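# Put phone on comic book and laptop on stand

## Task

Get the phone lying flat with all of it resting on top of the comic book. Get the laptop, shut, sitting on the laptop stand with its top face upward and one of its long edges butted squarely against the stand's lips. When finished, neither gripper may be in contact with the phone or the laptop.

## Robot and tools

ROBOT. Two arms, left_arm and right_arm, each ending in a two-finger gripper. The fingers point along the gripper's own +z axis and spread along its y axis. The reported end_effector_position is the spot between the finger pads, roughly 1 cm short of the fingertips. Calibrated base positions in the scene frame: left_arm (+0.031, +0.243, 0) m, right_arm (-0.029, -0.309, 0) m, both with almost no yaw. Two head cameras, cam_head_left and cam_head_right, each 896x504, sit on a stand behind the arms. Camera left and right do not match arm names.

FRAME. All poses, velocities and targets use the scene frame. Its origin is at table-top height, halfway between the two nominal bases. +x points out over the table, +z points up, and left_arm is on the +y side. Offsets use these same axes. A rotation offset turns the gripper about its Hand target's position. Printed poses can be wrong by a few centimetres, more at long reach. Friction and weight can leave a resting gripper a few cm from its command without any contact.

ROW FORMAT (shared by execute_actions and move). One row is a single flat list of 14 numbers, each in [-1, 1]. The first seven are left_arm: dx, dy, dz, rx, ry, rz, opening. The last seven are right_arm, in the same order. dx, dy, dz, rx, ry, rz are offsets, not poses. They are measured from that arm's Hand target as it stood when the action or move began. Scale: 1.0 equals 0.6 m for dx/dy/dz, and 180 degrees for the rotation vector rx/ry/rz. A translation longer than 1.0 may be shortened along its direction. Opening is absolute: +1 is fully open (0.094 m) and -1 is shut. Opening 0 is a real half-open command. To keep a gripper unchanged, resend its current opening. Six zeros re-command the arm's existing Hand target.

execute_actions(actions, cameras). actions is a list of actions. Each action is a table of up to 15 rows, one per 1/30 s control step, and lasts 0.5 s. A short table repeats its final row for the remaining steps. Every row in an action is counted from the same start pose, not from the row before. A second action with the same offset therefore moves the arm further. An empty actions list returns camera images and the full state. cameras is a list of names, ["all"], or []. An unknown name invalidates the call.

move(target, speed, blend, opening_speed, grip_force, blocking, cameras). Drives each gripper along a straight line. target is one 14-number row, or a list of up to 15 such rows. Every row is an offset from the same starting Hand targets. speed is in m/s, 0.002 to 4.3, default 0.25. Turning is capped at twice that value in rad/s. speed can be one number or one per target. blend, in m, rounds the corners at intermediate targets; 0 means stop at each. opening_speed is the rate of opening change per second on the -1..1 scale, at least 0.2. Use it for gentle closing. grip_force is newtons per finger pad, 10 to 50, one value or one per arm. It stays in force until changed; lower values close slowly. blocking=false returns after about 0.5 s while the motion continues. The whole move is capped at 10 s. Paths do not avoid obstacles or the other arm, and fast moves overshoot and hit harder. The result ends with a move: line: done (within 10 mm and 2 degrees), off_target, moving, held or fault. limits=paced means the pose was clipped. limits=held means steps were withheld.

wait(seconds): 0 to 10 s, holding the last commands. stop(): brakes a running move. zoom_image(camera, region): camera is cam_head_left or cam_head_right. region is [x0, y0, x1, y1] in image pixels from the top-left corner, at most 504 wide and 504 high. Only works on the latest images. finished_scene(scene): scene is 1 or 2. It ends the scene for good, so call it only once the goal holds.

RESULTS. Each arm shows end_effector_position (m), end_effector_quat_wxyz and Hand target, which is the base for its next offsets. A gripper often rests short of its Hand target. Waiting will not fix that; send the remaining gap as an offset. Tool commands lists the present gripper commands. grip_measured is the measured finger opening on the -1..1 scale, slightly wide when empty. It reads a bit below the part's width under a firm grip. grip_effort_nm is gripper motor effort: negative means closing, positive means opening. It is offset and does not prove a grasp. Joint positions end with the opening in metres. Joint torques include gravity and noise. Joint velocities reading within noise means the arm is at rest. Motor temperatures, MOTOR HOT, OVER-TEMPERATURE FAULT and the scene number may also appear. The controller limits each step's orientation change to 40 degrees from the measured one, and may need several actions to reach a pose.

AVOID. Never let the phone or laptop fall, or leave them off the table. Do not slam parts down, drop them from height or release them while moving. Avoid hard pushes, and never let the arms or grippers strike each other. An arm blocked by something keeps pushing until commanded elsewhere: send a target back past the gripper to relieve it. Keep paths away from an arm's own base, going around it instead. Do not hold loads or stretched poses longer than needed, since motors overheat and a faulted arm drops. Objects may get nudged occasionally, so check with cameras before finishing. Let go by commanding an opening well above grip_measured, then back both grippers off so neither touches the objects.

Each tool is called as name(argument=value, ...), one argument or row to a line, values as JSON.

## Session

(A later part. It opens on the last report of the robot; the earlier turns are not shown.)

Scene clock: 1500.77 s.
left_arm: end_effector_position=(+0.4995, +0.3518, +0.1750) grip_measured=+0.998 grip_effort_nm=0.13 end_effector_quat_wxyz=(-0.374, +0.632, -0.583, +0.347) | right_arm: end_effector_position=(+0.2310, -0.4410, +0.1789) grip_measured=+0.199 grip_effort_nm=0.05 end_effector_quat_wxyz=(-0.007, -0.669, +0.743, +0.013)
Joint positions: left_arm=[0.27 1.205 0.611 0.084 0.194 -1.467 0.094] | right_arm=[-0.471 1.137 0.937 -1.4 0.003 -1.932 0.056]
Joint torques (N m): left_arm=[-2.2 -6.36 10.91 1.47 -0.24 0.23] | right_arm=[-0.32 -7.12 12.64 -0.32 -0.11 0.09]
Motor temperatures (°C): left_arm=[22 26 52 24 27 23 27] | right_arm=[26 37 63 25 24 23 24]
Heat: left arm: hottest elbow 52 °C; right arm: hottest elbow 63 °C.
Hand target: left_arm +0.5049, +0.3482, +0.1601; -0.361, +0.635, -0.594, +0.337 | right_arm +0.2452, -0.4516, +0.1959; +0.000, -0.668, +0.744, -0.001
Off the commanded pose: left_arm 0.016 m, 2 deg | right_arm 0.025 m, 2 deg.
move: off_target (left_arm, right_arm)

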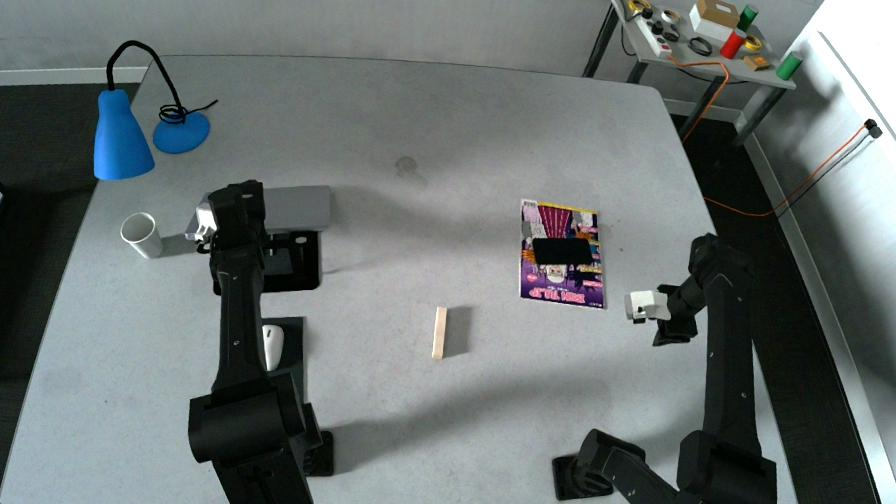

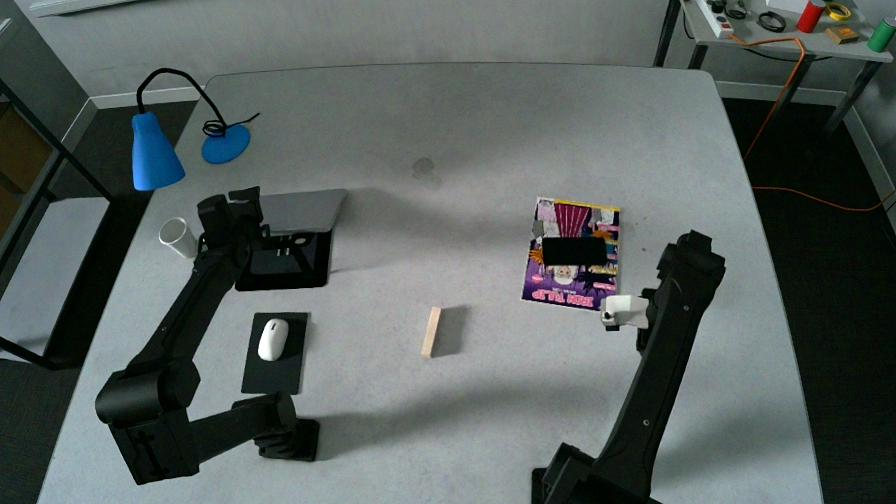

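move(
  target=[
    [-0.0833, -0.005, 0.03, 0, 0, 0, 1, 0, 0, 0, 0, 0, 0, 0.2],
    [-0.0833, -0.005, -0.05, 0, 0, 0, 1, 0, 0, 0, 0, 0, 0, 0.2],
  ],
  speed=0.08,
  cameras=["cam_head_left", "cam_head_right"],
)

zoom_image(
  camera="cam_head_left",
  region=[170, 170, 340, 300],
)

zoom_image(
  camera="cam_head_right",
  region=[180, 170, 350, 300],
)

Scene clock: 1516.70 s.
left_arm: end_effector_position=(+0.4687, +0.3419, +0.1869) grip_measured=+0.998 grip_effort_nm=0.13 end_effector_quat_wxyz=(-0.401, +0.606, -0.579, +0.369) | right_arm: end_effector_position=(+0.2310, -0.4410, +0.1789) grip_measured=+0.199 grip_effort_nm=0.05 end_effector_quat_wxyz=(-0.007, -0.669, +0.743, +0.013)
Joint positions: left_arm=[0.281 1.087 0.508 0.15 0.224 -1.45 0.094] | right_arm=[-0.471 1.137 0.937 -1.4 0.003 -1.932 0.056]
Joint torques (N m): left_arm=[0.09 -3.08 5.52 0.99 -0.17 0.21] | right_arm=[-0.32 -7.24 12.66 -0.34 -0.11 0.08]
Motor temperatures (°C): left_arm=[22 26 51 24 27 23 27] | right_arm=[26 37 63 25 24 23 24]
Heat: left arm: hottest elbow 51 °C; right arm: hottest elbow 63 °C.
Hand target: left_arm +0.4550, +0.3452, +0.1303; -0.361, +0.635, -0.594, +0.337 | right_arm +0.2452, -0.4516, +0.1959; +0.000, -0.668, +0.744, -0.001
Off the commanded pose: left_arm 0.059 m, 7 deg | right_arm 0.025 m, 2 deg.
move: off_target (left_arm, right_arm)

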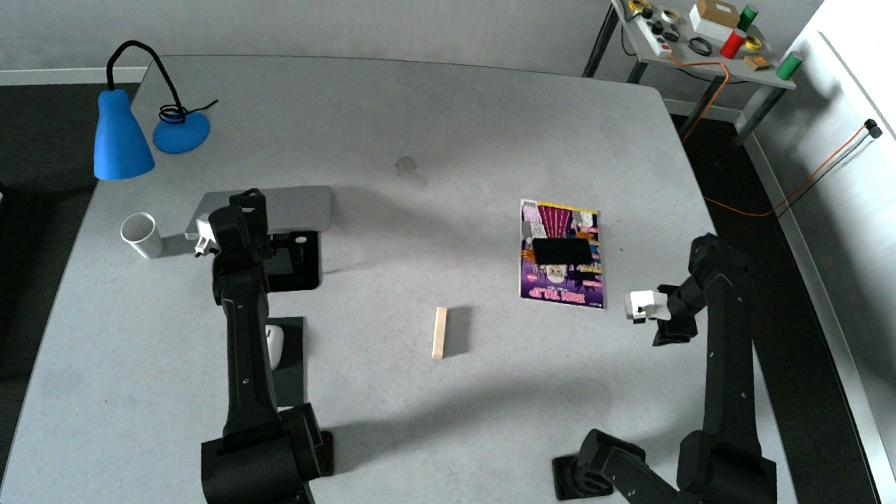

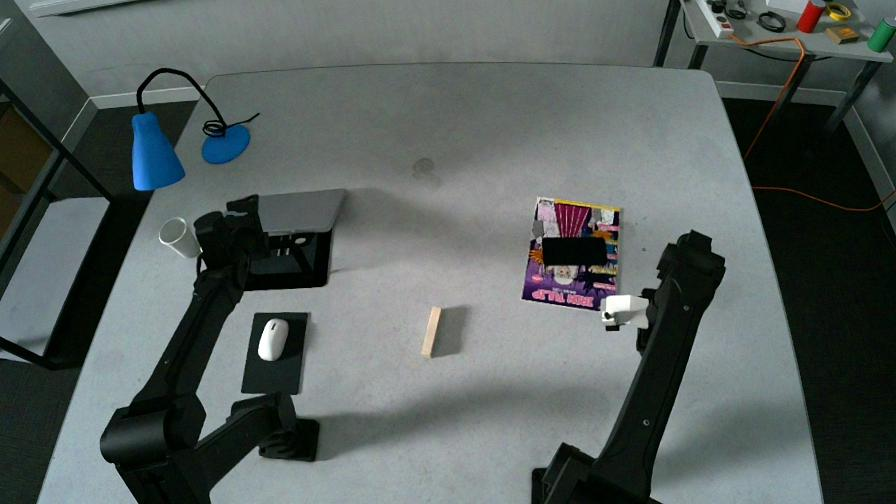

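Scaled by 2.965.

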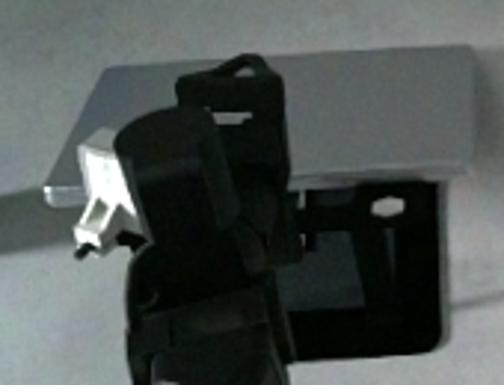

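Scaled by 2.965.

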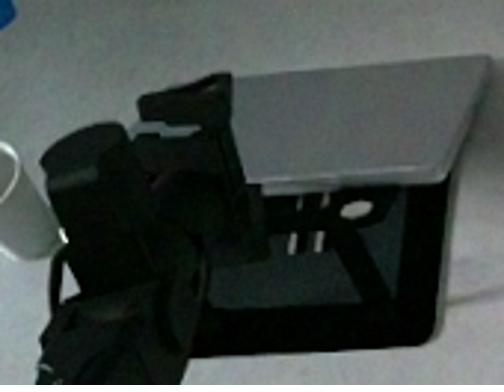

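execute_actions(
  actions=[],
)

zoom_image(
  camera="cam_head_left",
  region=[160, 160, 360, 300],
)

zoom_image(
  camera="cam_head_right",
  region=[180, 160, 380, 300],
)

Scene clock: 1531.57 s.
left_arm: end_effector_position=(+0.4687, +0.3419, +0.1869) grip_measured=+0.998 grip_effort_nm=0.13 end_effector_quat_wxyz=(-0.401, +0.606, -0.579, +0.369) | right_arm: end_effector_position=(+0.2310, -0.4410, +0.1789) grip_measured=+0.199 grip_effort_nm=0.05 end_effector_quat_wxyz=(-0.007, -0.669, +0.743, +0.013)
Joint positions: left_arm=[0.281 1.087 0.508 0.15 0.224 -1.45 0.094] | right_arm=[-0.471 1.137 0.937 -1.4 0.003 -1.932 0.056]
Joint velocities: within noise
Joint torques (N m): left_arm=[-0.15 -2.67 5.56 1.22 -0.13 0.25] | right_arm=[-0.32 -7.18 12.64 -0.34 -0.11 0.08]
Motor temperatures (°C): left_arm=[22 26 48 24 27 24 27] | right_arm=[26 37 63 25 24 23 24]
Heat: left arm: hottest elbow 48 °C; right arm: hottest elbow 63 °C.
Hand target: left_arm +0.4550, +0.3452, +0.1302; -0.361, +0.635, -0.594, +0.337 | right_arm +0.2452, -0.4516, +0.1959; +0.000, -0.668, +0.744, -0.001
Tool commands: left_gripper/opening=+1.0 right_gripper/opening=+0.2
Off the commanded pose: left_arm 0.059 m, 7 deg | right_arm 0.025 m, 2 deg.

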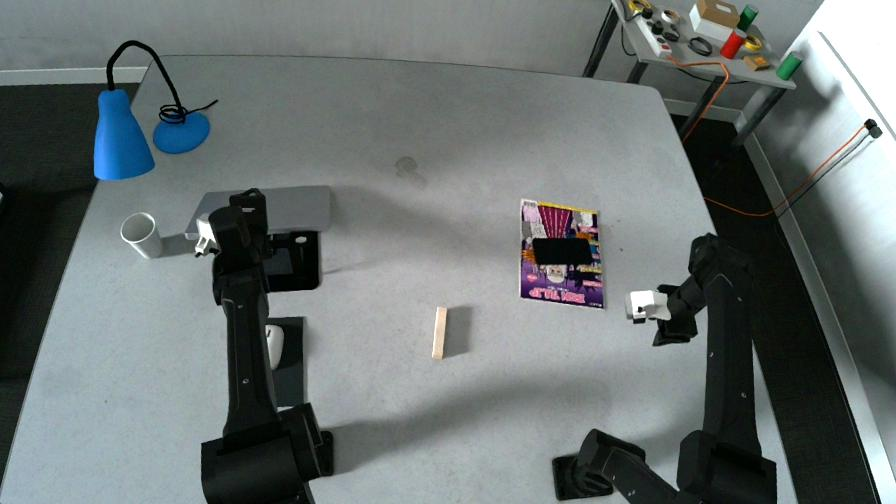

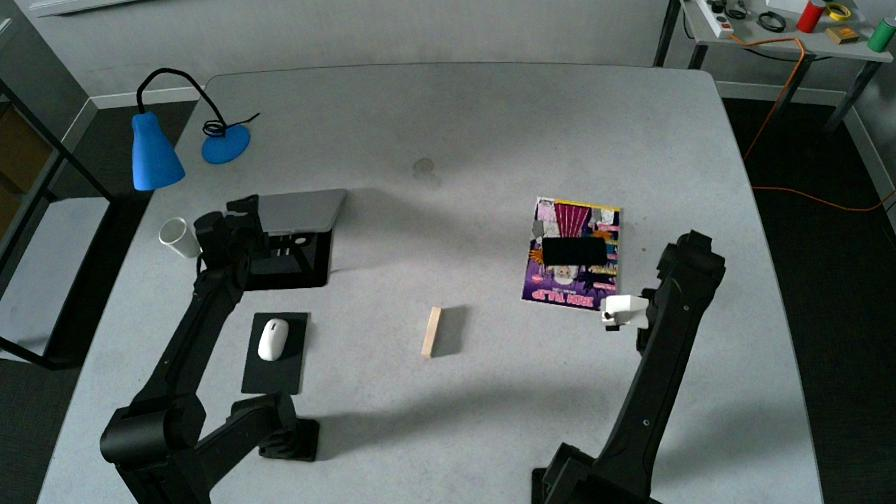

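Scaled by 2.520.

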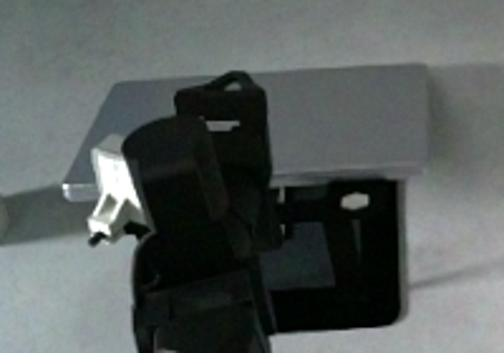

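Scaled by 2.520.

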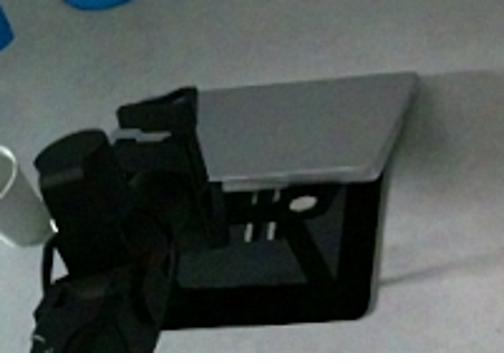

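move(
  target=[
    [0, 0, 0.1, 0, 0, 0, 1, 0, 0, 0, 0, 0, 0, 0.2],
    [-0.02, 0, 0.28, 0, 0, 0, 1, 0, 0, 0, 0, 0, 0, 0.2],
  ],
  speed=0.08,
  blend=0.03,
  cameras=["all"],
)

zoom_image(
  camera="cam_head_left",
  region=[160, 160, 360, 300],
)

zoom_image(
  camera="cam_head_right",
  region=[180, 160, 380, 300],
)

Scene clock: 1609.53 s.
left_arm: end_effector_position=(+0.4302, +0.3347, +0.2510) grip_measured=+0.998 grip_effort_nm=0.13 end_effector_quat_wxyz=(-0.327, +0.651, -0.604, +0.323) | right_arm: end_effector_position=(+0.2310, -0.4410, +0.1789) grip_measured=+0.199 grip_effort_nm=0.05 end_effector_quat_wxyz=(-0.007, -0.669, +0.743, +0.013)
Joint positions: left_arm=[0.294 0.891 0.7 -0.442 0.227 -1.439 0.094] | right_arm=[-0.471 1.137 0.937 -1.4 0.003 -1.932 0.056]
Joint torques (N m): left_arm=[-0.44 -6.36 18.29 1.31 0.13 0.16] | right_arm=[-0.21 -7.18 12.66 -0.32 -0.11 0.07]
Motor temperatures (°C): left_arm=[22 25 43 24 27 24 27] | right_arm=[26 37 64 25 24 23 24]
Heat: left arm: hottest elbow 43 °C; right arm: hottest elbow 64 °C.
Hand target: left_arm +0.4430, +0.3451, +0.2981; -0.361, +0.635, -0.594, +0.337 | right_arm +0.2452, -0.4516, +0.1959; +0.000, -0.668, +0.744, -0.001
Off the commanded pose: left_arm 0.050 m, 5 deg | right_arm 0.025 m, 2 deg.
move: off_target (left_arm, right_arm); blend cut to 0.0284 m at target 1

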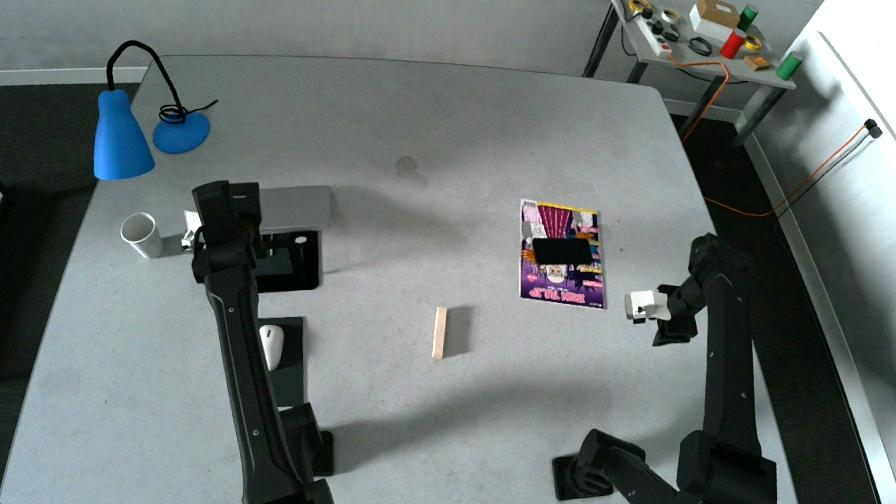

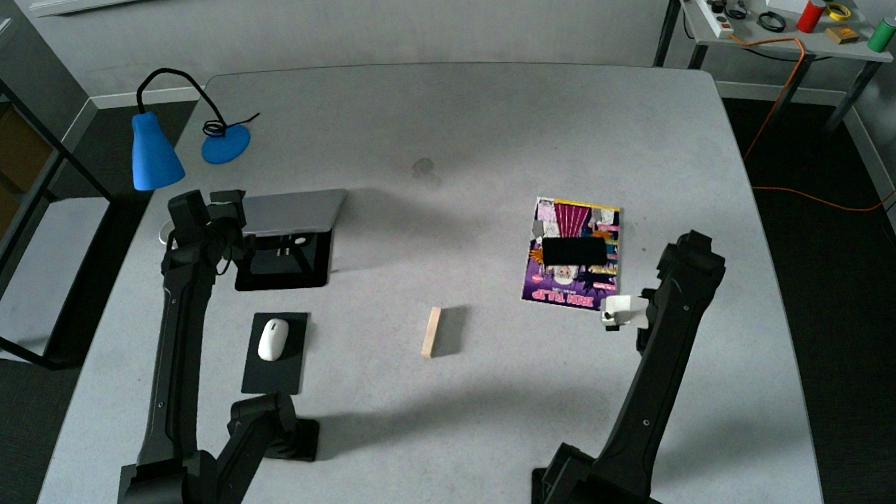

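Scaled by 2.520.

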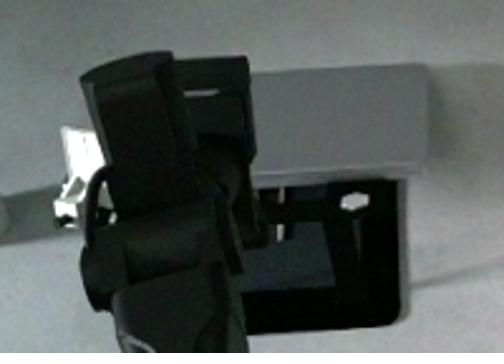

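Scaled by 2.520.

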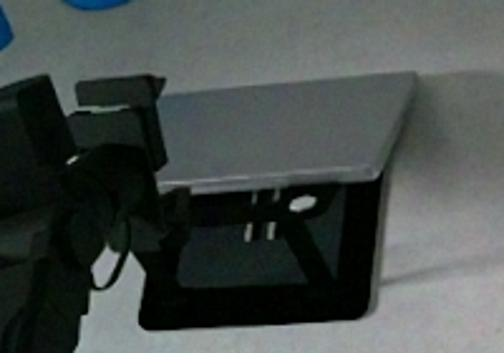

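move(
  target=[0.095, 0.0667, -0.1635, -0.0177, 0.2614, 0, 1, 0, 0, 0, 0, 0, 0, 0.2],
  speed=0.12,
  cameras=["all"],
)

zoom_image(
  camera="cam_head_right",
  region=[180, 160, 380, 300],
)

zoom_image(
  camera="cam_head_left",
  region=[160, 160, 360, 300],
)

Scene clock: 1624.20 s.
left_arm: end_effector_position=(+0.4774, +0.3821, +0.1753) grip_measured=+0.998 grip_effort_nm=0.13 end_effector_quat_wxyz=(-0.054, +0.735, -0.673, +0.060) | right_arm: end_effector_position=(+0.2310, -0.4410, +0.1789) grip_measured=+0.199 grip_effort_nm=0.05 end_effector_quat_wxyz=(-0.007, -0.669, +0.743, +0.013)
Joint positions: left_arm=[0.294 1.492 1.246 -1.172 0.053 -1.339 0.094] | right_arm=[-0.471 1.137 0.937 -1.4 0.003 -1.932 0.056]
Joint torques (N m): left_arm=[-2.55 -12.51 16.49 0.28 -0.19 0.09] | right_arm=[-0.32 -7.24 12.66 -0.32 -0.11 0.09]
Motor temperatures (°C): left_arm=[22 25 47 24 27 24 27] | right_arm=[26 37 64 25 24 23 24]
Heat: left arm: hottest elbow 47 °C; right arm: hottest elbow 64 °C.
Hand target: left_arm +0.5000, +0.3852, +0.2000; -0.077, +0.726, -0.679, +0.071 | right_arm +0.2452, -0.4516, +0.1959; +0.000, -0.668, +0.744, -0.001
Off the commanded pose: left_arm 0.034 m, 3 deg | right_arm 0.025 m, 2 deg.
move: off_target (left_arm, right_arm)

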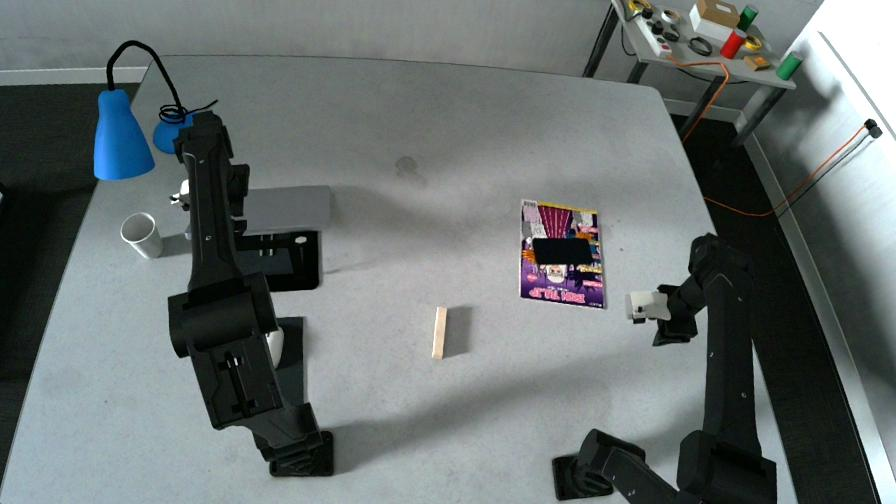

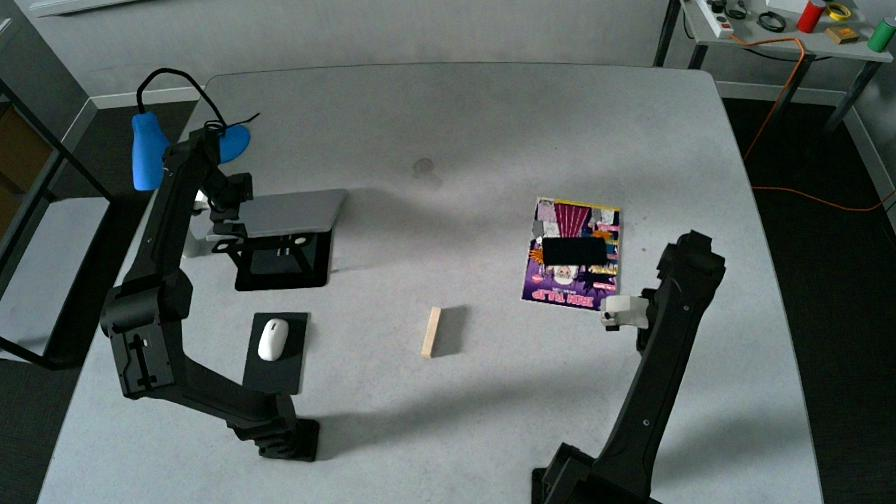

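Scaled by 2.520.

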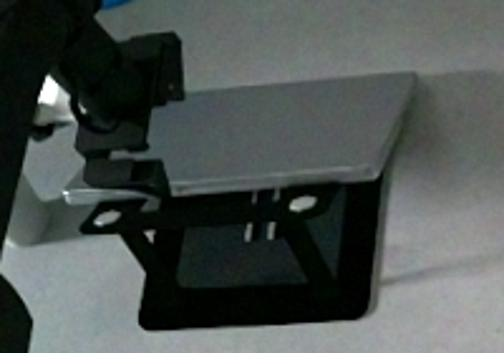

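Scaled by 2.520.

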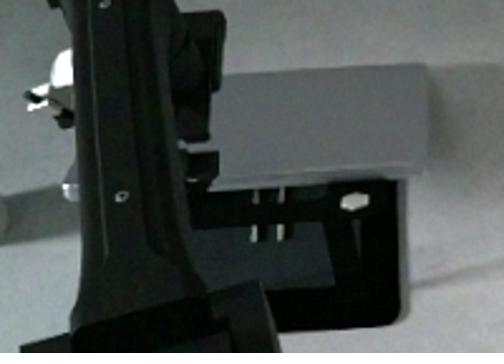

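move(
  target=[0.0583, -0.045, 0, 0, 0, 0, 1, 0, 0, 0, 0, 0, 0, 0.2],
  speed=0.1,
  cameras=["all"],
)

zoom_image(
  camera="cam_head_right",
  region=[190, 180, 330, 280],
)

zoom_image(
  camera="cam_head_left",
  region=[190, 180, 330, 280],
)

Scene clock: 1660.30 s.
left_arm: end_effector_position=(+0.5123, +0.3567, +0.1760) grip_measured=+0.998 grip_effort_nm=0.13 end_effector_quat_wxyz=(-0.055, +0.728, -0.681, +0.059) | right_arm: end_effector_position=(+0.2310, -0.4410, +0.1789) grip_measured=+0.199 grip_effort_nm=0.05 end_effector_quat_wxyz=(-0.007, -0.669, +0.743, +0.013)
Joint positions: left_arm=[0.218 1.558 1.322 -1.179 0.039 -1.393 0.094] | right_arm=[-0.471 1.137 0.937 -1.4 0.003 -1.932 0.056]
Joint torques (N m): left_arm=[-1.85 -14.62 16.61 0.2 -0.17 -0.04] | right_arm=[-0.21 -7.12 12.67 -0.34 -0.11 0.08]
Motor temperatures (°C): left_arm=[22 26 54 24 27 24 27] | right_arm=[26 36 64 25 24 23 24]
Heat: left arm: hottest elbow 54 °C; right arm: hottest elbow 64 °C.
Hand target: left_arm +0.5350, +0.3582, +0.2000; -0.076, +0.726, -0.679, +0.071 | right_arm +0.2452, -0.4516, +0.1959; +0.000, -0.668, +0.744, -0.001
Off the commanded pose: left_arm 0.033 m, 3 deg | right_arm 0.025 m, 2 deg.
move: off_target (left_arm, right_arm)

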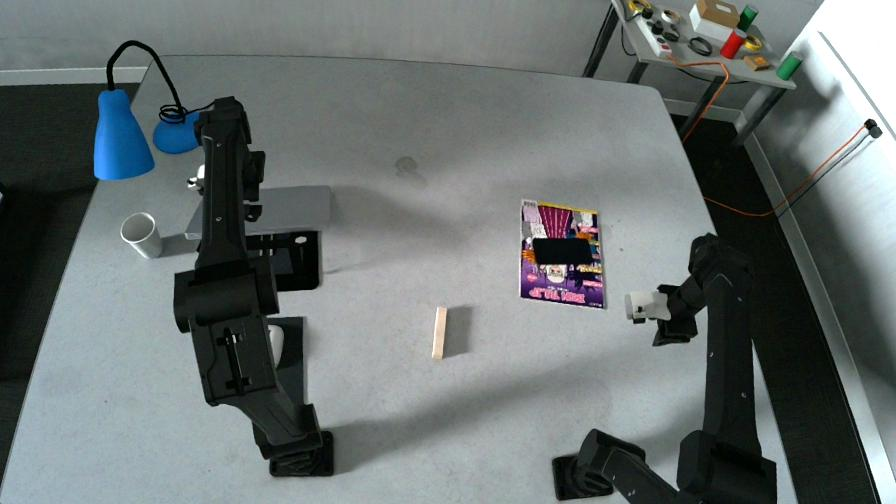

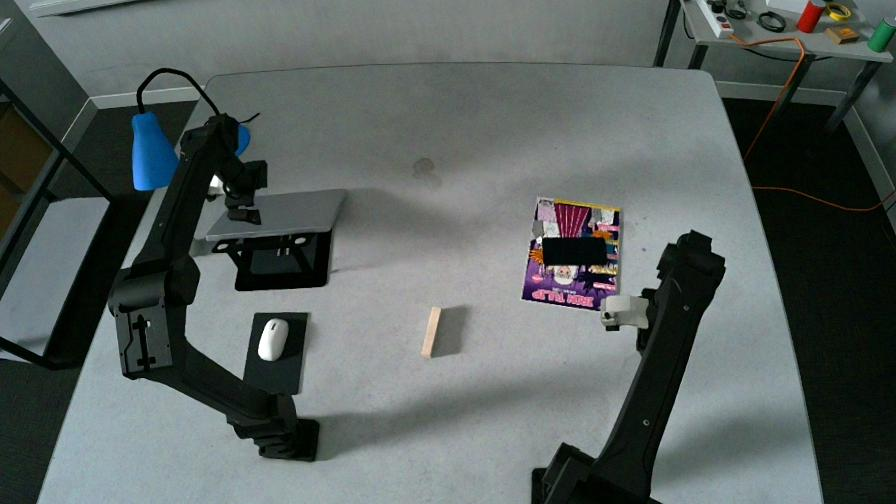

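Scaled by 3.600.

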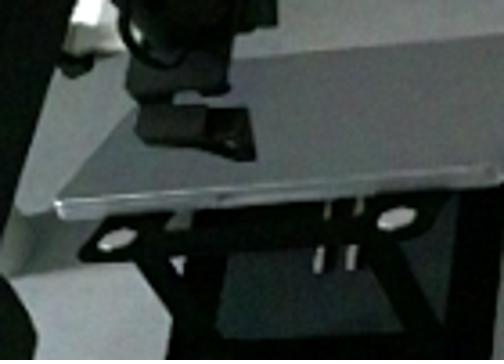

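Scaled by 3.600.

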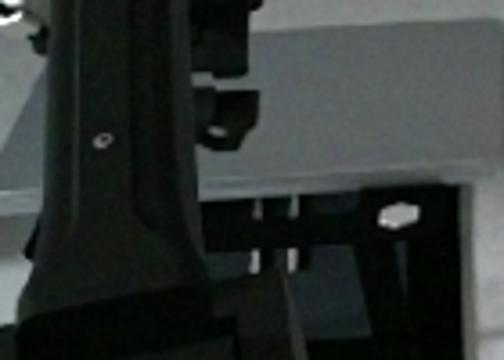

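move(
  target=[-0.02, 0, -0.0333, 0, 0, 0, 1, 0, 0, 0, 0, 0, 0, 0.2],
  speed=0.06,
  cameras=[],
)

Scene clock: 1675.40 s.
left_arm: end_effector_position=(+0.5199, +0.3586, +0.1773) grip_measured=+0.998 grip_effort_nm=0.13 end_effector_quat_wxyz=(-0.069, +0.727, -0.680, +0.067) | right_arm: end_effector_position=(+0.2310, -0.4410, +0.1789) grip_measured=+0.199 grip_effort_nm=0.05 end_effector_quat_wxyz=(-0.007, -0.669, +0.743, +0.013)
Joint positions: left_arm=[0.218 1.558 1.322 -1.147 0.039 -1.394 0.094] | right_arm=[-0.471 1.137 0.937 -1.4 0.003 -1.932 0.056]
Joint torques (N m): left_arm=[-1.38 -15.97 10.15 1.06 -0.14 -0.03] | right_arm=[-0.21 -7.06 12.66 -0.32 -0.11 0.08]
Motor temperatures (°C): left_arm=[22 26 52 24 27 23 27] | right_arm=[26 36 64 25 24 23 24]
Heat: left arm: hottest elbow 52 °C; right arm: hottest elbow 64 °C.
Hand target: left_arm +0.5231, +0.3582, +0.1800; -0.077, +0.726, -0.679, +0.071 | right_arm +0.2452, -0.4516, +0.1959; +0.000, -0.668, +0.744, -0.001
Off the commanded pose: left_arm 0.004 m, 1 deg | right_arm 0.025 m, 2 deg.
move: off_target (right_arm)
No camera images: "cameras" was empty.

move(
  target=[-0.0367, 0, -0.05, 0, 0, 0, 1, 0, 0, 0, 0, 0, 0, 0.2],
  speed=0.06,
  cameras=["all"],
)

zoom_image(
  camera="cam_head_right",
  region=[200, 190, 320, 270],
)

Scene clock: 1679.43 s.
left_arm: end_effector_position=(+0.5016, +0.3540, +0.1447) grip_measured=+0.998 grip_effort_nm=0.13 end_effector_quat_wxyz=(-0.066, +0.727, -0.681, +0.066) | right_arm: end_effector_position=(+0.2310, -0.4410, +0.1789) grip_measured=+0.199 grip_effort_nm=0.05 end_effector_quat_wxyz=(-0.007, -0.669, +0.743, +0.013)
Joint positions: left_arm=[0.218 1.538 1.21 -1.061 0.039 -1.393 0.094] | right_arm=[-0.471 1.137 0.937 -1.4 0.003 -1.932 0.056]
Joint torques (N m): left_arm=[-0.38 -15.5 9.17 1.07 -0.04 0.14] | right_arm=[-0.32 -7.12 12.67 -0.32 -0.11 0.08]
Motor temperatures (°C): left_arm=[22 26 51 24 27 23 27] | right_arm=[26 36 64 25 24 23 24]
Heat: left arm: hottest elbow 51 °C; right arm: hottest elbow 64 °C.
Hand target: left_arm +0.5010, +0.3582, +0.1501; -0.077, +0.726, -0.679, +0.071 | right_arm +0.2452, -0.4516, +0.1959; +0.000, -0.668, +0.744, -0.001
Off the commanded pose: left_arm 0.007 m, 1 deg | right_arm 0.025 m, 2 deg.
move: off_target (right_arm)

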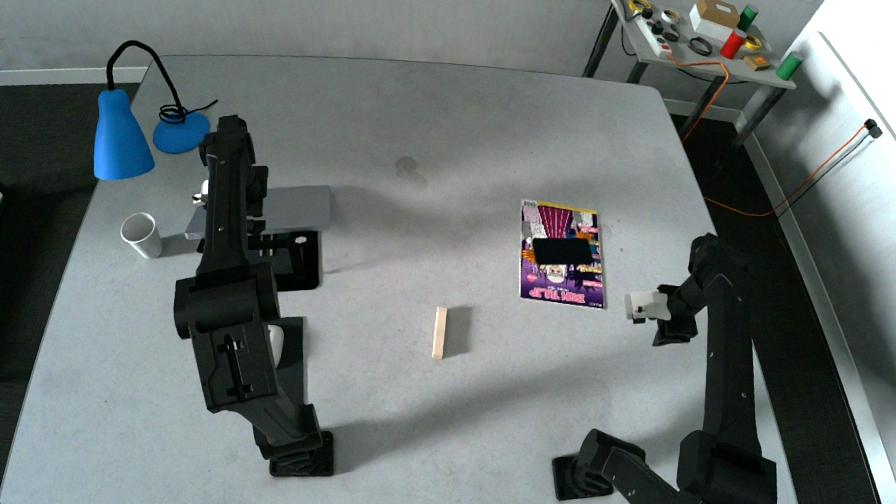

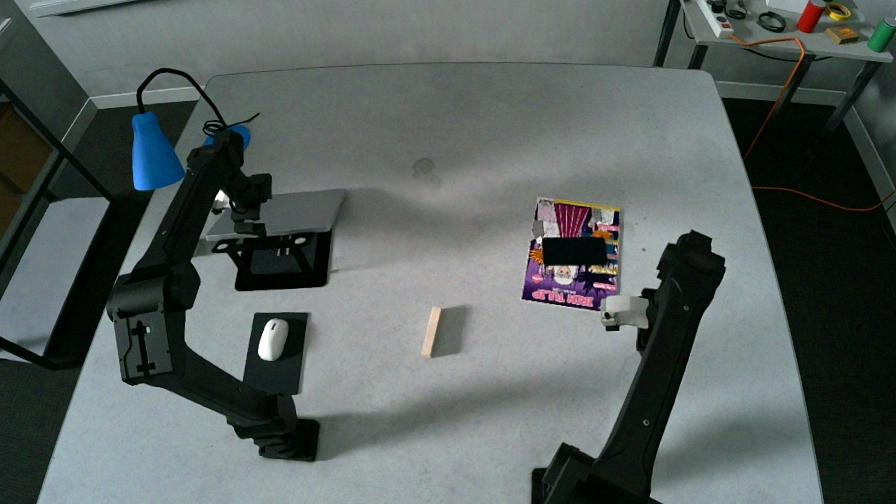

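Scaled by 4.200.

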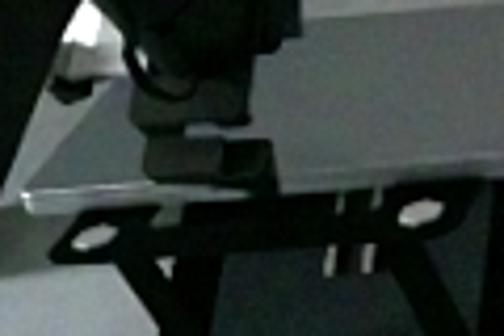

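move(
  target=[0.002, 0, -0.0217, 0, 0, 0, 1, 0, 0, 0, 0, 0, 0, 0.2],
  speed=0.04,
  cameras=[],
)

Scene clock: 1688.77 s.
left_arm: end_effector_position=(+0.5026, +0.3542, +0.1386) grip_measured=+0.998 grip_effort_nm=0.13 end_effector_quat_wxyz=(-0.072, +0.726, -0.680, +0.069) | right_arm: end_effector_position=(+0.2310, -0.4410, +0.1789) grip_measured=+0.199 grip_effort_nm=0.05 end_effector_quat_wxyz=(-0.007, -0.669, +0.743, +0.013)
Joint positions: left_arm=[0.218 1.538 1.192 -1.028 0.039 -1.393 0.094] | right_arm=[-0.471 1.137 0.937 -1.4 0.003 -1.932 0.056]
Joint torques (N m): left_arm=[-0.67 -14.51 8.99 0.9 -0.1 0.09] | right_arm=[-0.26 -7.06 12.63 -0.32 -0.1 0.08]
Motor temperatures (°C): left_arm=[22 27 50 24 27 23 27] | right_arm=[26 36 64 25 24 23 24]
Heat: left arm: hottest elbow 50 °C; right arm: hottest elbow 64 °C.
Hand target: left_arm +0.5021, +0.3582, +0.1371; -0.077, +0.726, -0.679, +0.071 | right_arm +0.2452, -0.4516, +0.1959; +0.000, -0.668, +0.744, -0.001
Off the commanded pose: left_arm 0.004 m, 1 deg | right_arm 0.025 m, 2 deg.
move: off_target (right_arm)
No camera images: "cameras" was empty.

move(
  target=[0, 0, -0.0317, 0, 0, 0, 1, 0, 0, 0, 0, 0, 0, 0.2],
  speed=0.04,
  cameras=["all"],
)

zoom_image(
  camera="cam_head_right",
  region=[200, 190, 320, 270],
)

zoom_image(
  camera="cam_head_left",
  region=[180, 170, 350, 290],
)

Scene clock: 1693.20 s.
left_arm: end_effector_position=(+0.5029, +0.3543, +0.1255) grip_measured=+0.998 grip_effort_nm=0.12 end_effector_quat_wxyz=(-0.078, +0.726, -0.680, +0.073) | right_arm: end_effector_position=(+0.2310, -0.4410, +0.1789) grip_measured=+0.199 grip_effort_nm=0.05 end_effector_quat_wxyz=(-0.007, -0.669, +0.743, +0.013)
Joint positions: left_arm=[0.218 1.543 1.159 -0.976 0.039 -1.393 0.094] | right_arm=[-0.471 1.137 0.937 -1.4 0.003 -1.932 0.056]
Joint torques (N m): left_arm=[-0.85 -13.51 8.88 1.01 -0.06 0.09] | right_arm=[-0.26 -7.12 12.64 -0.34 -0.11 0.08]
Motor temperatures (°C): left_arm=[22 27 49 24 27 23 27] | right_arm=[26 36 64 25 24 23 24]
Heat: left arm: hottest elbow 49 °C; right arm: hottest elbow 64 °C.
Hand target: left_arm +0.5021, +0.3582, +0.1180; -0.077, +0.726, -0.679, +0.071 | right_arm +0.2452, -0.4516, +0.1959; +0.000, -0.668, +0.744, -0.001
Off the commanded pose: left_arm 0.008 m, 0 deg | right_arm 0.025 m, 2 deg.
move: off_target (right_arm)

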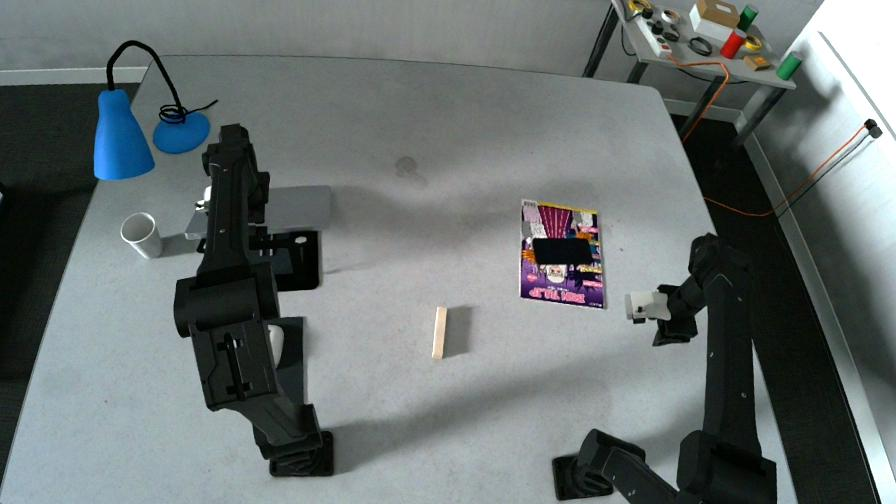

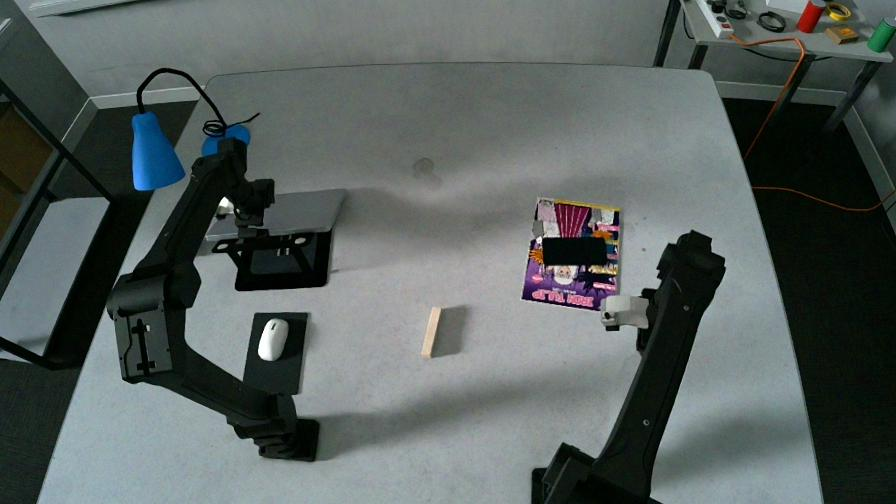

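Scaled by 4.200.

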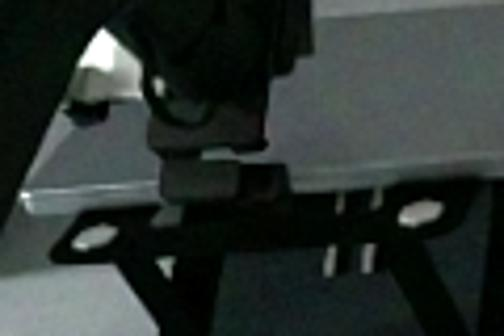

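Scaled by 2.965.

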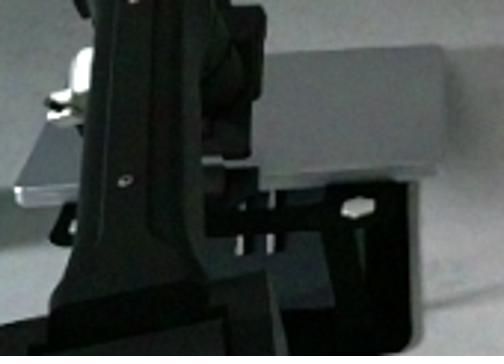

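move(
  target=[0, 0, -0.0183, 0, 0, 0, 1, 0, 0, 0, 0, 0, 0, 0.2],
  speed=0.03,
  cameras=[],
)

Scene clock: 1699.30 s.
left_arm: end_effector_position=(+0.5030, +0.3543, +0.1140) grip_measured=+0.998 grip_effort_nm=0.12 end_effector_quat_wxyz=(-0.077, +0.726, -0.680, +0.073) | right_arm: end_effector_position=(+0.2310, -0.4410, +0.1789) grip_measured=+0.199 grip_effort_nm=0.05 end_effector_quat_wxyz=(-0.007, -0.669, +0.743, +0.013)
Joint positions: left_arm=[0.218 1.556 1.142 -0.947 0.039 -1.393 0.094] | right_arm=[-0.471 1.137 0.937 -1.4 0.003 -1.932 0.056]
Joint torques (N m): left_arm=[-0.38 -13.86 8.92 1.28 -0.12 0.08] | right_arm=[-0.26 -7.18 12.64 -0.35 -0.11 0.08]
Motor temperatures (°C): left_arm=[22 27 49 24 27 23 27] | right_arm=[26 36 64 25 24 23 24]
Heat: left arm: hottest elbow 49 °C; right arm: hottest elbow 64 °C.
Hand target: left_arm +0.5022, +0.3582, +0.1069; -0.076, +0.726, -0.679, +0.071 | right_arm +0.2452, -0.4516, +0.1959; +0.000, -0.668, +0.744, -0.001
Off the commanded pose: left_arm 0.008 m, 0 deg | right_arm 0.025 m, 2 deg.
move: off_target (right_arm)
No camera images: "cameras" was empty.

move(
  target=[0.025, 0, 0, 0, 0, 0, 1, 0, 0, 0, 0, 0, 0, 0.2],
  speed=0.03,
  cameras=[],
)

Scene clock: 1709.53 s.
left_arm: end_effector_position=(+0.5047, +0.3548, +0.1055) grip_measured=+0.998 grip_effort_nm=0.13 end_effector_quat_wxyz=(-0.073, +0.726, -0.680, +0.070) | right_arm: end_effector_position=(+0.2310, -0.4410, +0.1789) grip_measured=+0.199 grip_effort_nm=0.05 end_effector_quat_wxyz=(-0.007, -0.669, +0.743, +0.013)
Joint positions: left_arm=[0.218 1.575 1.142 -0.938 0.039 -1.393 0.094] | right_arm=[-0.471 1.137 0.937 -1.4 0.003 -1.932 0.056]
Joint torques (N m): left_arm=[-1.85 -12.4 12.63 0.76 -0.13 -0.03] | right_arm=[-0.15 -7.24 12.66 -0.35 -0.11 0.07]
Motor temperatures (°C): left_arm=[22 27 47 24 27 23 27] | right_arm=[26 36 64 25 24 23 24]
Heat: left arm: hottest elbow 47 °C; right arm: hottest elbow 64 °C.
Hand target: left_arm +0.5172, +0.3582, +0.1071; -0.077, +0.726, -0.679, +0.071 | right_arm +0.2452, -0.4516, +0.1959; +0.000, -0.668, +0.744, -0.001
Off the commanded pose: left_arm 0.013 m, 0 deg | right_arm 0.025 m, 2 deg.
move: off_target (left_arm, right_arm)
No camera images: "cameras" was empty.

move(
  target=[0.02, 0, 0.0167, 0, 0, 0, 1, 0, 0, 0, 0, 0, 0, 0.2],
  speed=0.03,
  cameras=[],
)

Scene clock: 1713.37 s.
left_arm: end_effector_position=(+0.5071, +0.3554, +0.1002) grip_measured=+0.998 grip_effort_nm=0.13 end_effector_quat_wxyz=(-0.062, +0.727, -0.681, +0.063) | right_arm: end_effector_position=(+0.2310, -0.4410, +0.1789) grip_measured=+0.199 grip_effort_nm=0.05 end_effector_quat_wxyz=(-0.007, -0.669, +0.743, +0.013)
Joint positions: left_arm=[0.218 1.602 1.162 -0.959 0.039 -1.394 0.094] | right_arm=[-0.471 1.137 0.937 -1.4 0.003 -1.932 0.056]
Joint torques (N m): left_arm=[-2.73 -14.04 15.09 -0.02 -0.2 -0.06] | right_arm=[-0.21 -7.18 12.66 -0.34 -0.11 0.08]
Motor temperatures (°C): left_arm=[22 27 47 24 27 23 27] | right_arm=[26 36 64 25 24 23 24]
Heat: left arm: hottest elbow 47 °C; right arm: hottest elbow 64 °C.
Hand target: left_arm +0.5291, +0.3582, +0.1170; -0.076, +0.726, -0.679, +0.071 | right_arm +0.2452, -0.4516, +0.1959; +0.000, -0.668, +0.744, -0.001
Off the commanded pose: left_arm 0.028 m, 2 deg | right_arm 0.025 m, 2 deg.
move: off_target (left_arm, right_arm)
No camera images: "cameras" was empty.

move(
  target=[0.005, 0, 0.02, 0, 0, 0, 1, 0, 0, 0, 0, 0, 0, 0.2],
  speed=0.03,
  cameras=[],
)

Scene clock: 1718.40 s.
left_arm: end_effector_position=(+0.5074, +0.3555, +0.1075) grip_measured=+0.998 grip_effort_nm=0.13 end_effector_quat_wxyz=(-0.056, +0.728, -0.681, +0.059) | right_arm: end_effector_position=(+0.2310, -0.4410, +0.1789) grip_measured=+0.199 grip_effort_nm=0.05 end_effector_quat_wxyz=(-0.007, -0.669, +0.743, +0.013)
Joint positions: left_arm=[0.218 1.602 1.185 -0.995 0.039 -1.394 0.094] | right_arm=[-0.471 1.137 0.937 -1.4 0.003 -1.932 0.056]
Joint torques (N m): left_arm=[-2.08 -14.68 15.69 0.2 -0.2 -0.11] | right_arm=[-0.26 -7.12 12.66 -0.35 -0.11 0.08]
Motor temperatures (°C): left_arm=[22 27 48 24 27 23 27] | right_arm=[26 36 64 25 24 23 24]
Heat: left arm: hottest elbow 48 °C; right arm: hottest elbow 64 °C.
Hand target: left_arm +0.5322, +0.3582, +0.1291; -0.077, +0.726, -0.679, +0.071 | right_arm +0.2452, -0.4516, +0.1959; +0.000, -0.668, +0.744, -0.001
Off the commanded pose: left_arm 0.033 m, 3 deg | right_arm 0.025 m, 2 deg.
move: off_target (left_arm, right_arm)
No camera images: "cameras" was empty.

move(
  target=[0.0167, 0, 0, 0, 0, 0, 1, 0, 0, 0, 0, 0, 0, 0.2],
  speed=0.03,
  cameras=["all"],
)

zoom_image(
  camera="cam_head_right",
  region=[200, 190, 320, 270],
)

zoom_image(
  camera="cam_head_left",
  region=[180, 170, 350, 290],
)

Scene clock: 1723.03 s.
left_arm: end_effector_position=(+0.5087, +0.3552, +0.1067) grip_measured=+0.998 grip_effort_nm=0.11 end_effector_quat_wxyz=(-0.049, +0.731, -0.679, +0.054) | right_arm: end_effector_position=(+0.2310, -0.4410, +0.1789) grip_measured=+0.199 grip_effort_nm=0.05 end_effector_quat_wxyz=(-0.007, -0.669, +0.743, +0.013)
Joint positions: left_arm=[0.216 1.615 1.201 -1.015 0.037 -1.402 0.094] | right_arm=[-0.471 1.137 0.937 -1.4 0.003 -1.932 0.056]
Joint torques (N m): left_arm=[-2.08 -14.27 16.83 0.64 -0.11 -0.02] | right_arm=[-0.21 -7.18 12.66 -0.34 -0.11 0.08]
Motor temperatures (°C): left_arm=[22 27 49 24 27 23 27] | right_arm=[26 36 64 25 24 23 24]
Heat: left arm: hottest elbow 49 °C; right arm: hottest elbow 64 °C.
Hand target: left_arm +0.5423, +0.3582, +0.1291; -0.077, +0.726, -0.679, +0.071 | right_arm +0.2452, -0.4516, +0.1959; +0.000, -0.668, +0.744, -0.001
Off the commanded pose: left_arm 0.040 m, 4 deg | right_arm 0.025 m, 2 deg.
move: off_target (left_arm, right_arm)

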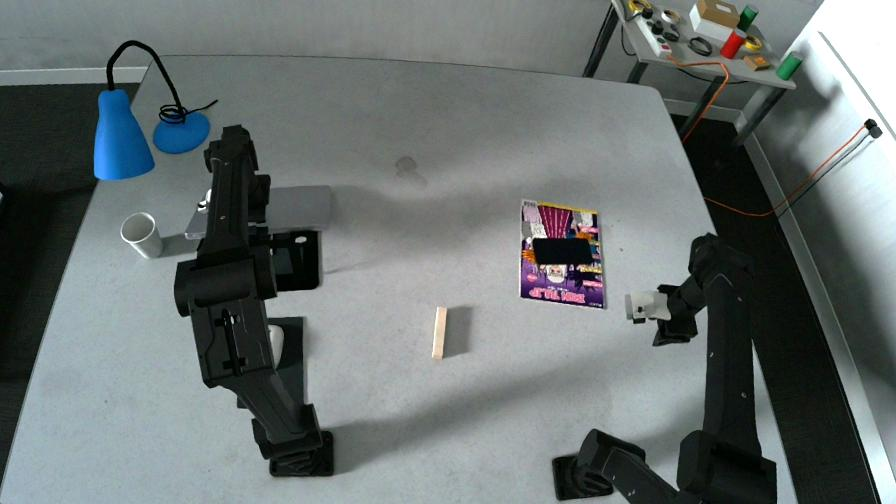

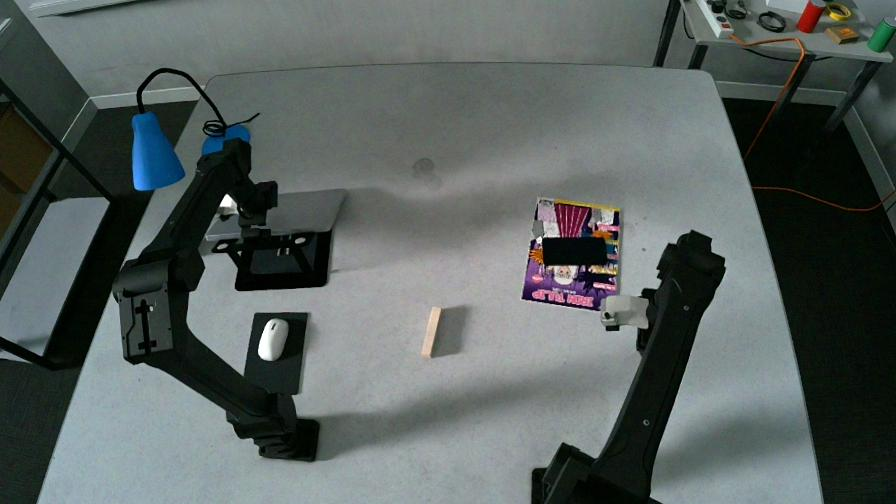

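Scaled by 4.200.

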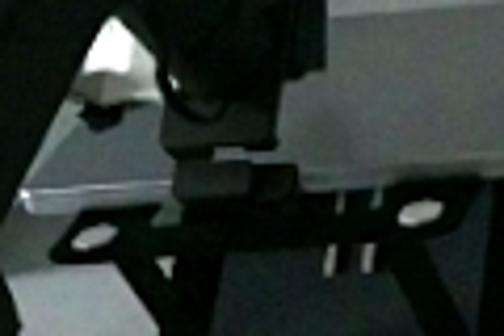

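Scaled by 2.965.

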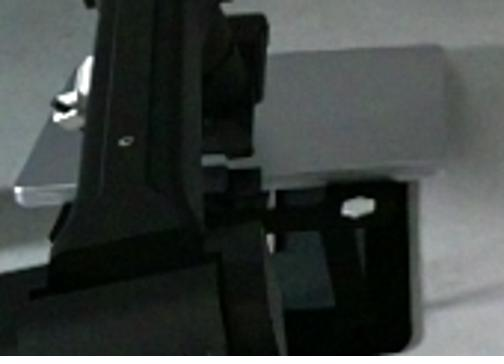

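move(
  target=[0.0167, 0, 0, 0, 0, 0, 1, 0, 0, 0, 0, 0, 0, 0.2],
  speed=0.03,
  cameras=[],
)

Scene clock: 1728.17 s.
left_arm: end_effector_position=(+0.5094, +0.3553, +0.1055) grip_measured=+0.999 grip_effort_nm=0.09 end_effector_quat_wxyz=(-0.040, +0.735, -0.675, +0.048) | right_arm: end_effector_position=(+0.2310, -0.4410, +0.1789) grip_measured=+0.199 grip_effort_nm=0.05 end_effector_quat_wxyz=(-0.007, -0.669, +0.743, +0.013)
Joint positions: left_arm=[0.216 1.63 1.218 -1.038 0.036 -1.413 0.094] | right_arm=[-0.471 1.137 0.937 -1.4 0.003 -1.932 0.056]
Joint torques (N m): left_arm=[-3.19 -13.51 17.59 1.14 -0.13 0.02] | right_arm=[-0.21 -7.18 12.66 -0.34 -0.11 0.08]
Motor temperatures (°C): left_arm=[22 27 51 24 27 23 27] | right_arm=[26 36 64 25 24 23 24]
Heat: left arm: hottest elbow 51 °C; right arm: hottest elbow 64 °C.
Hand target: left_arm +0.5522, +0.3581, +0.1291; -0.076, +0.726, -0.679, +0.071 | right_arm +0.2452, -0.4516, +0.1959; +0.000, -0.668, +0.744, -0.001
Off the commanded pose: left_arm 0.049 m, 5 deg | right_arm 0.025 m, 2 deg.
move: off_target (left_arm, right_arm)
No camera images: "cameras" was empty.

move(
  target=[0.0167, 0, 0, 0, 0, 0, 1, 0, 0, 0, 0, 0, 0, 0.2],
  speed=0.03,
  cameras=[],
)

Scene clock: 1732.07 s.
left_arm: end_effector_position=(+0.5098, +0.3555, +0.1044) grip_measured=+0.999 grip_effort_nm=0.06 end_effector_quat_wxyz=(-0.032, +0.738, -0.673, +0.041) | right_arm: end_effector_position=(+0.2310, -0.4410, +0.1789) grip_measured=+0.199 grip_effort_nm=0.05 end_effector_quat_wxyz=(-0.007, -0.669, +0.743, +0.013)
Joint positions: left_arm=[0.215 1.644 1.234 -1.062 0.033 -1.42 0.094] | right_arm=[-0.471 1.137 0.937 -1.4 0.003 -1.932 0.056]
Joint torques (N m): left_arm=[-3.08 -13.57 18.8 1.69 -0.07 0.08] | right_arm=[-0.15 -7.18 12.66 -0.34 -0.11 0.08]
Motor temperatures (°C): left_arm=[22 27 52 24 27 23 27] | right_arm=[26 36 64 25 24 23 24]
Heat: left arm: hottest elbow 52 °C; right arm: hottest elbow 64 °C.
Hand target: left_arm +0.5622, +0.3581, +0.1291; -0.077, +0.726, -0.679, +0.071 | right_arm +0.2452, -0.4516, +0.1959; +0.000, -0.668, +0.744, -0.001
Off the commanded pose: left_arm 0.058 m, 6 deg | right_arm 0.025 m, 2 deg.
move: off_target (left_arm, right_arm)
No camera images: "cameras" was empty.


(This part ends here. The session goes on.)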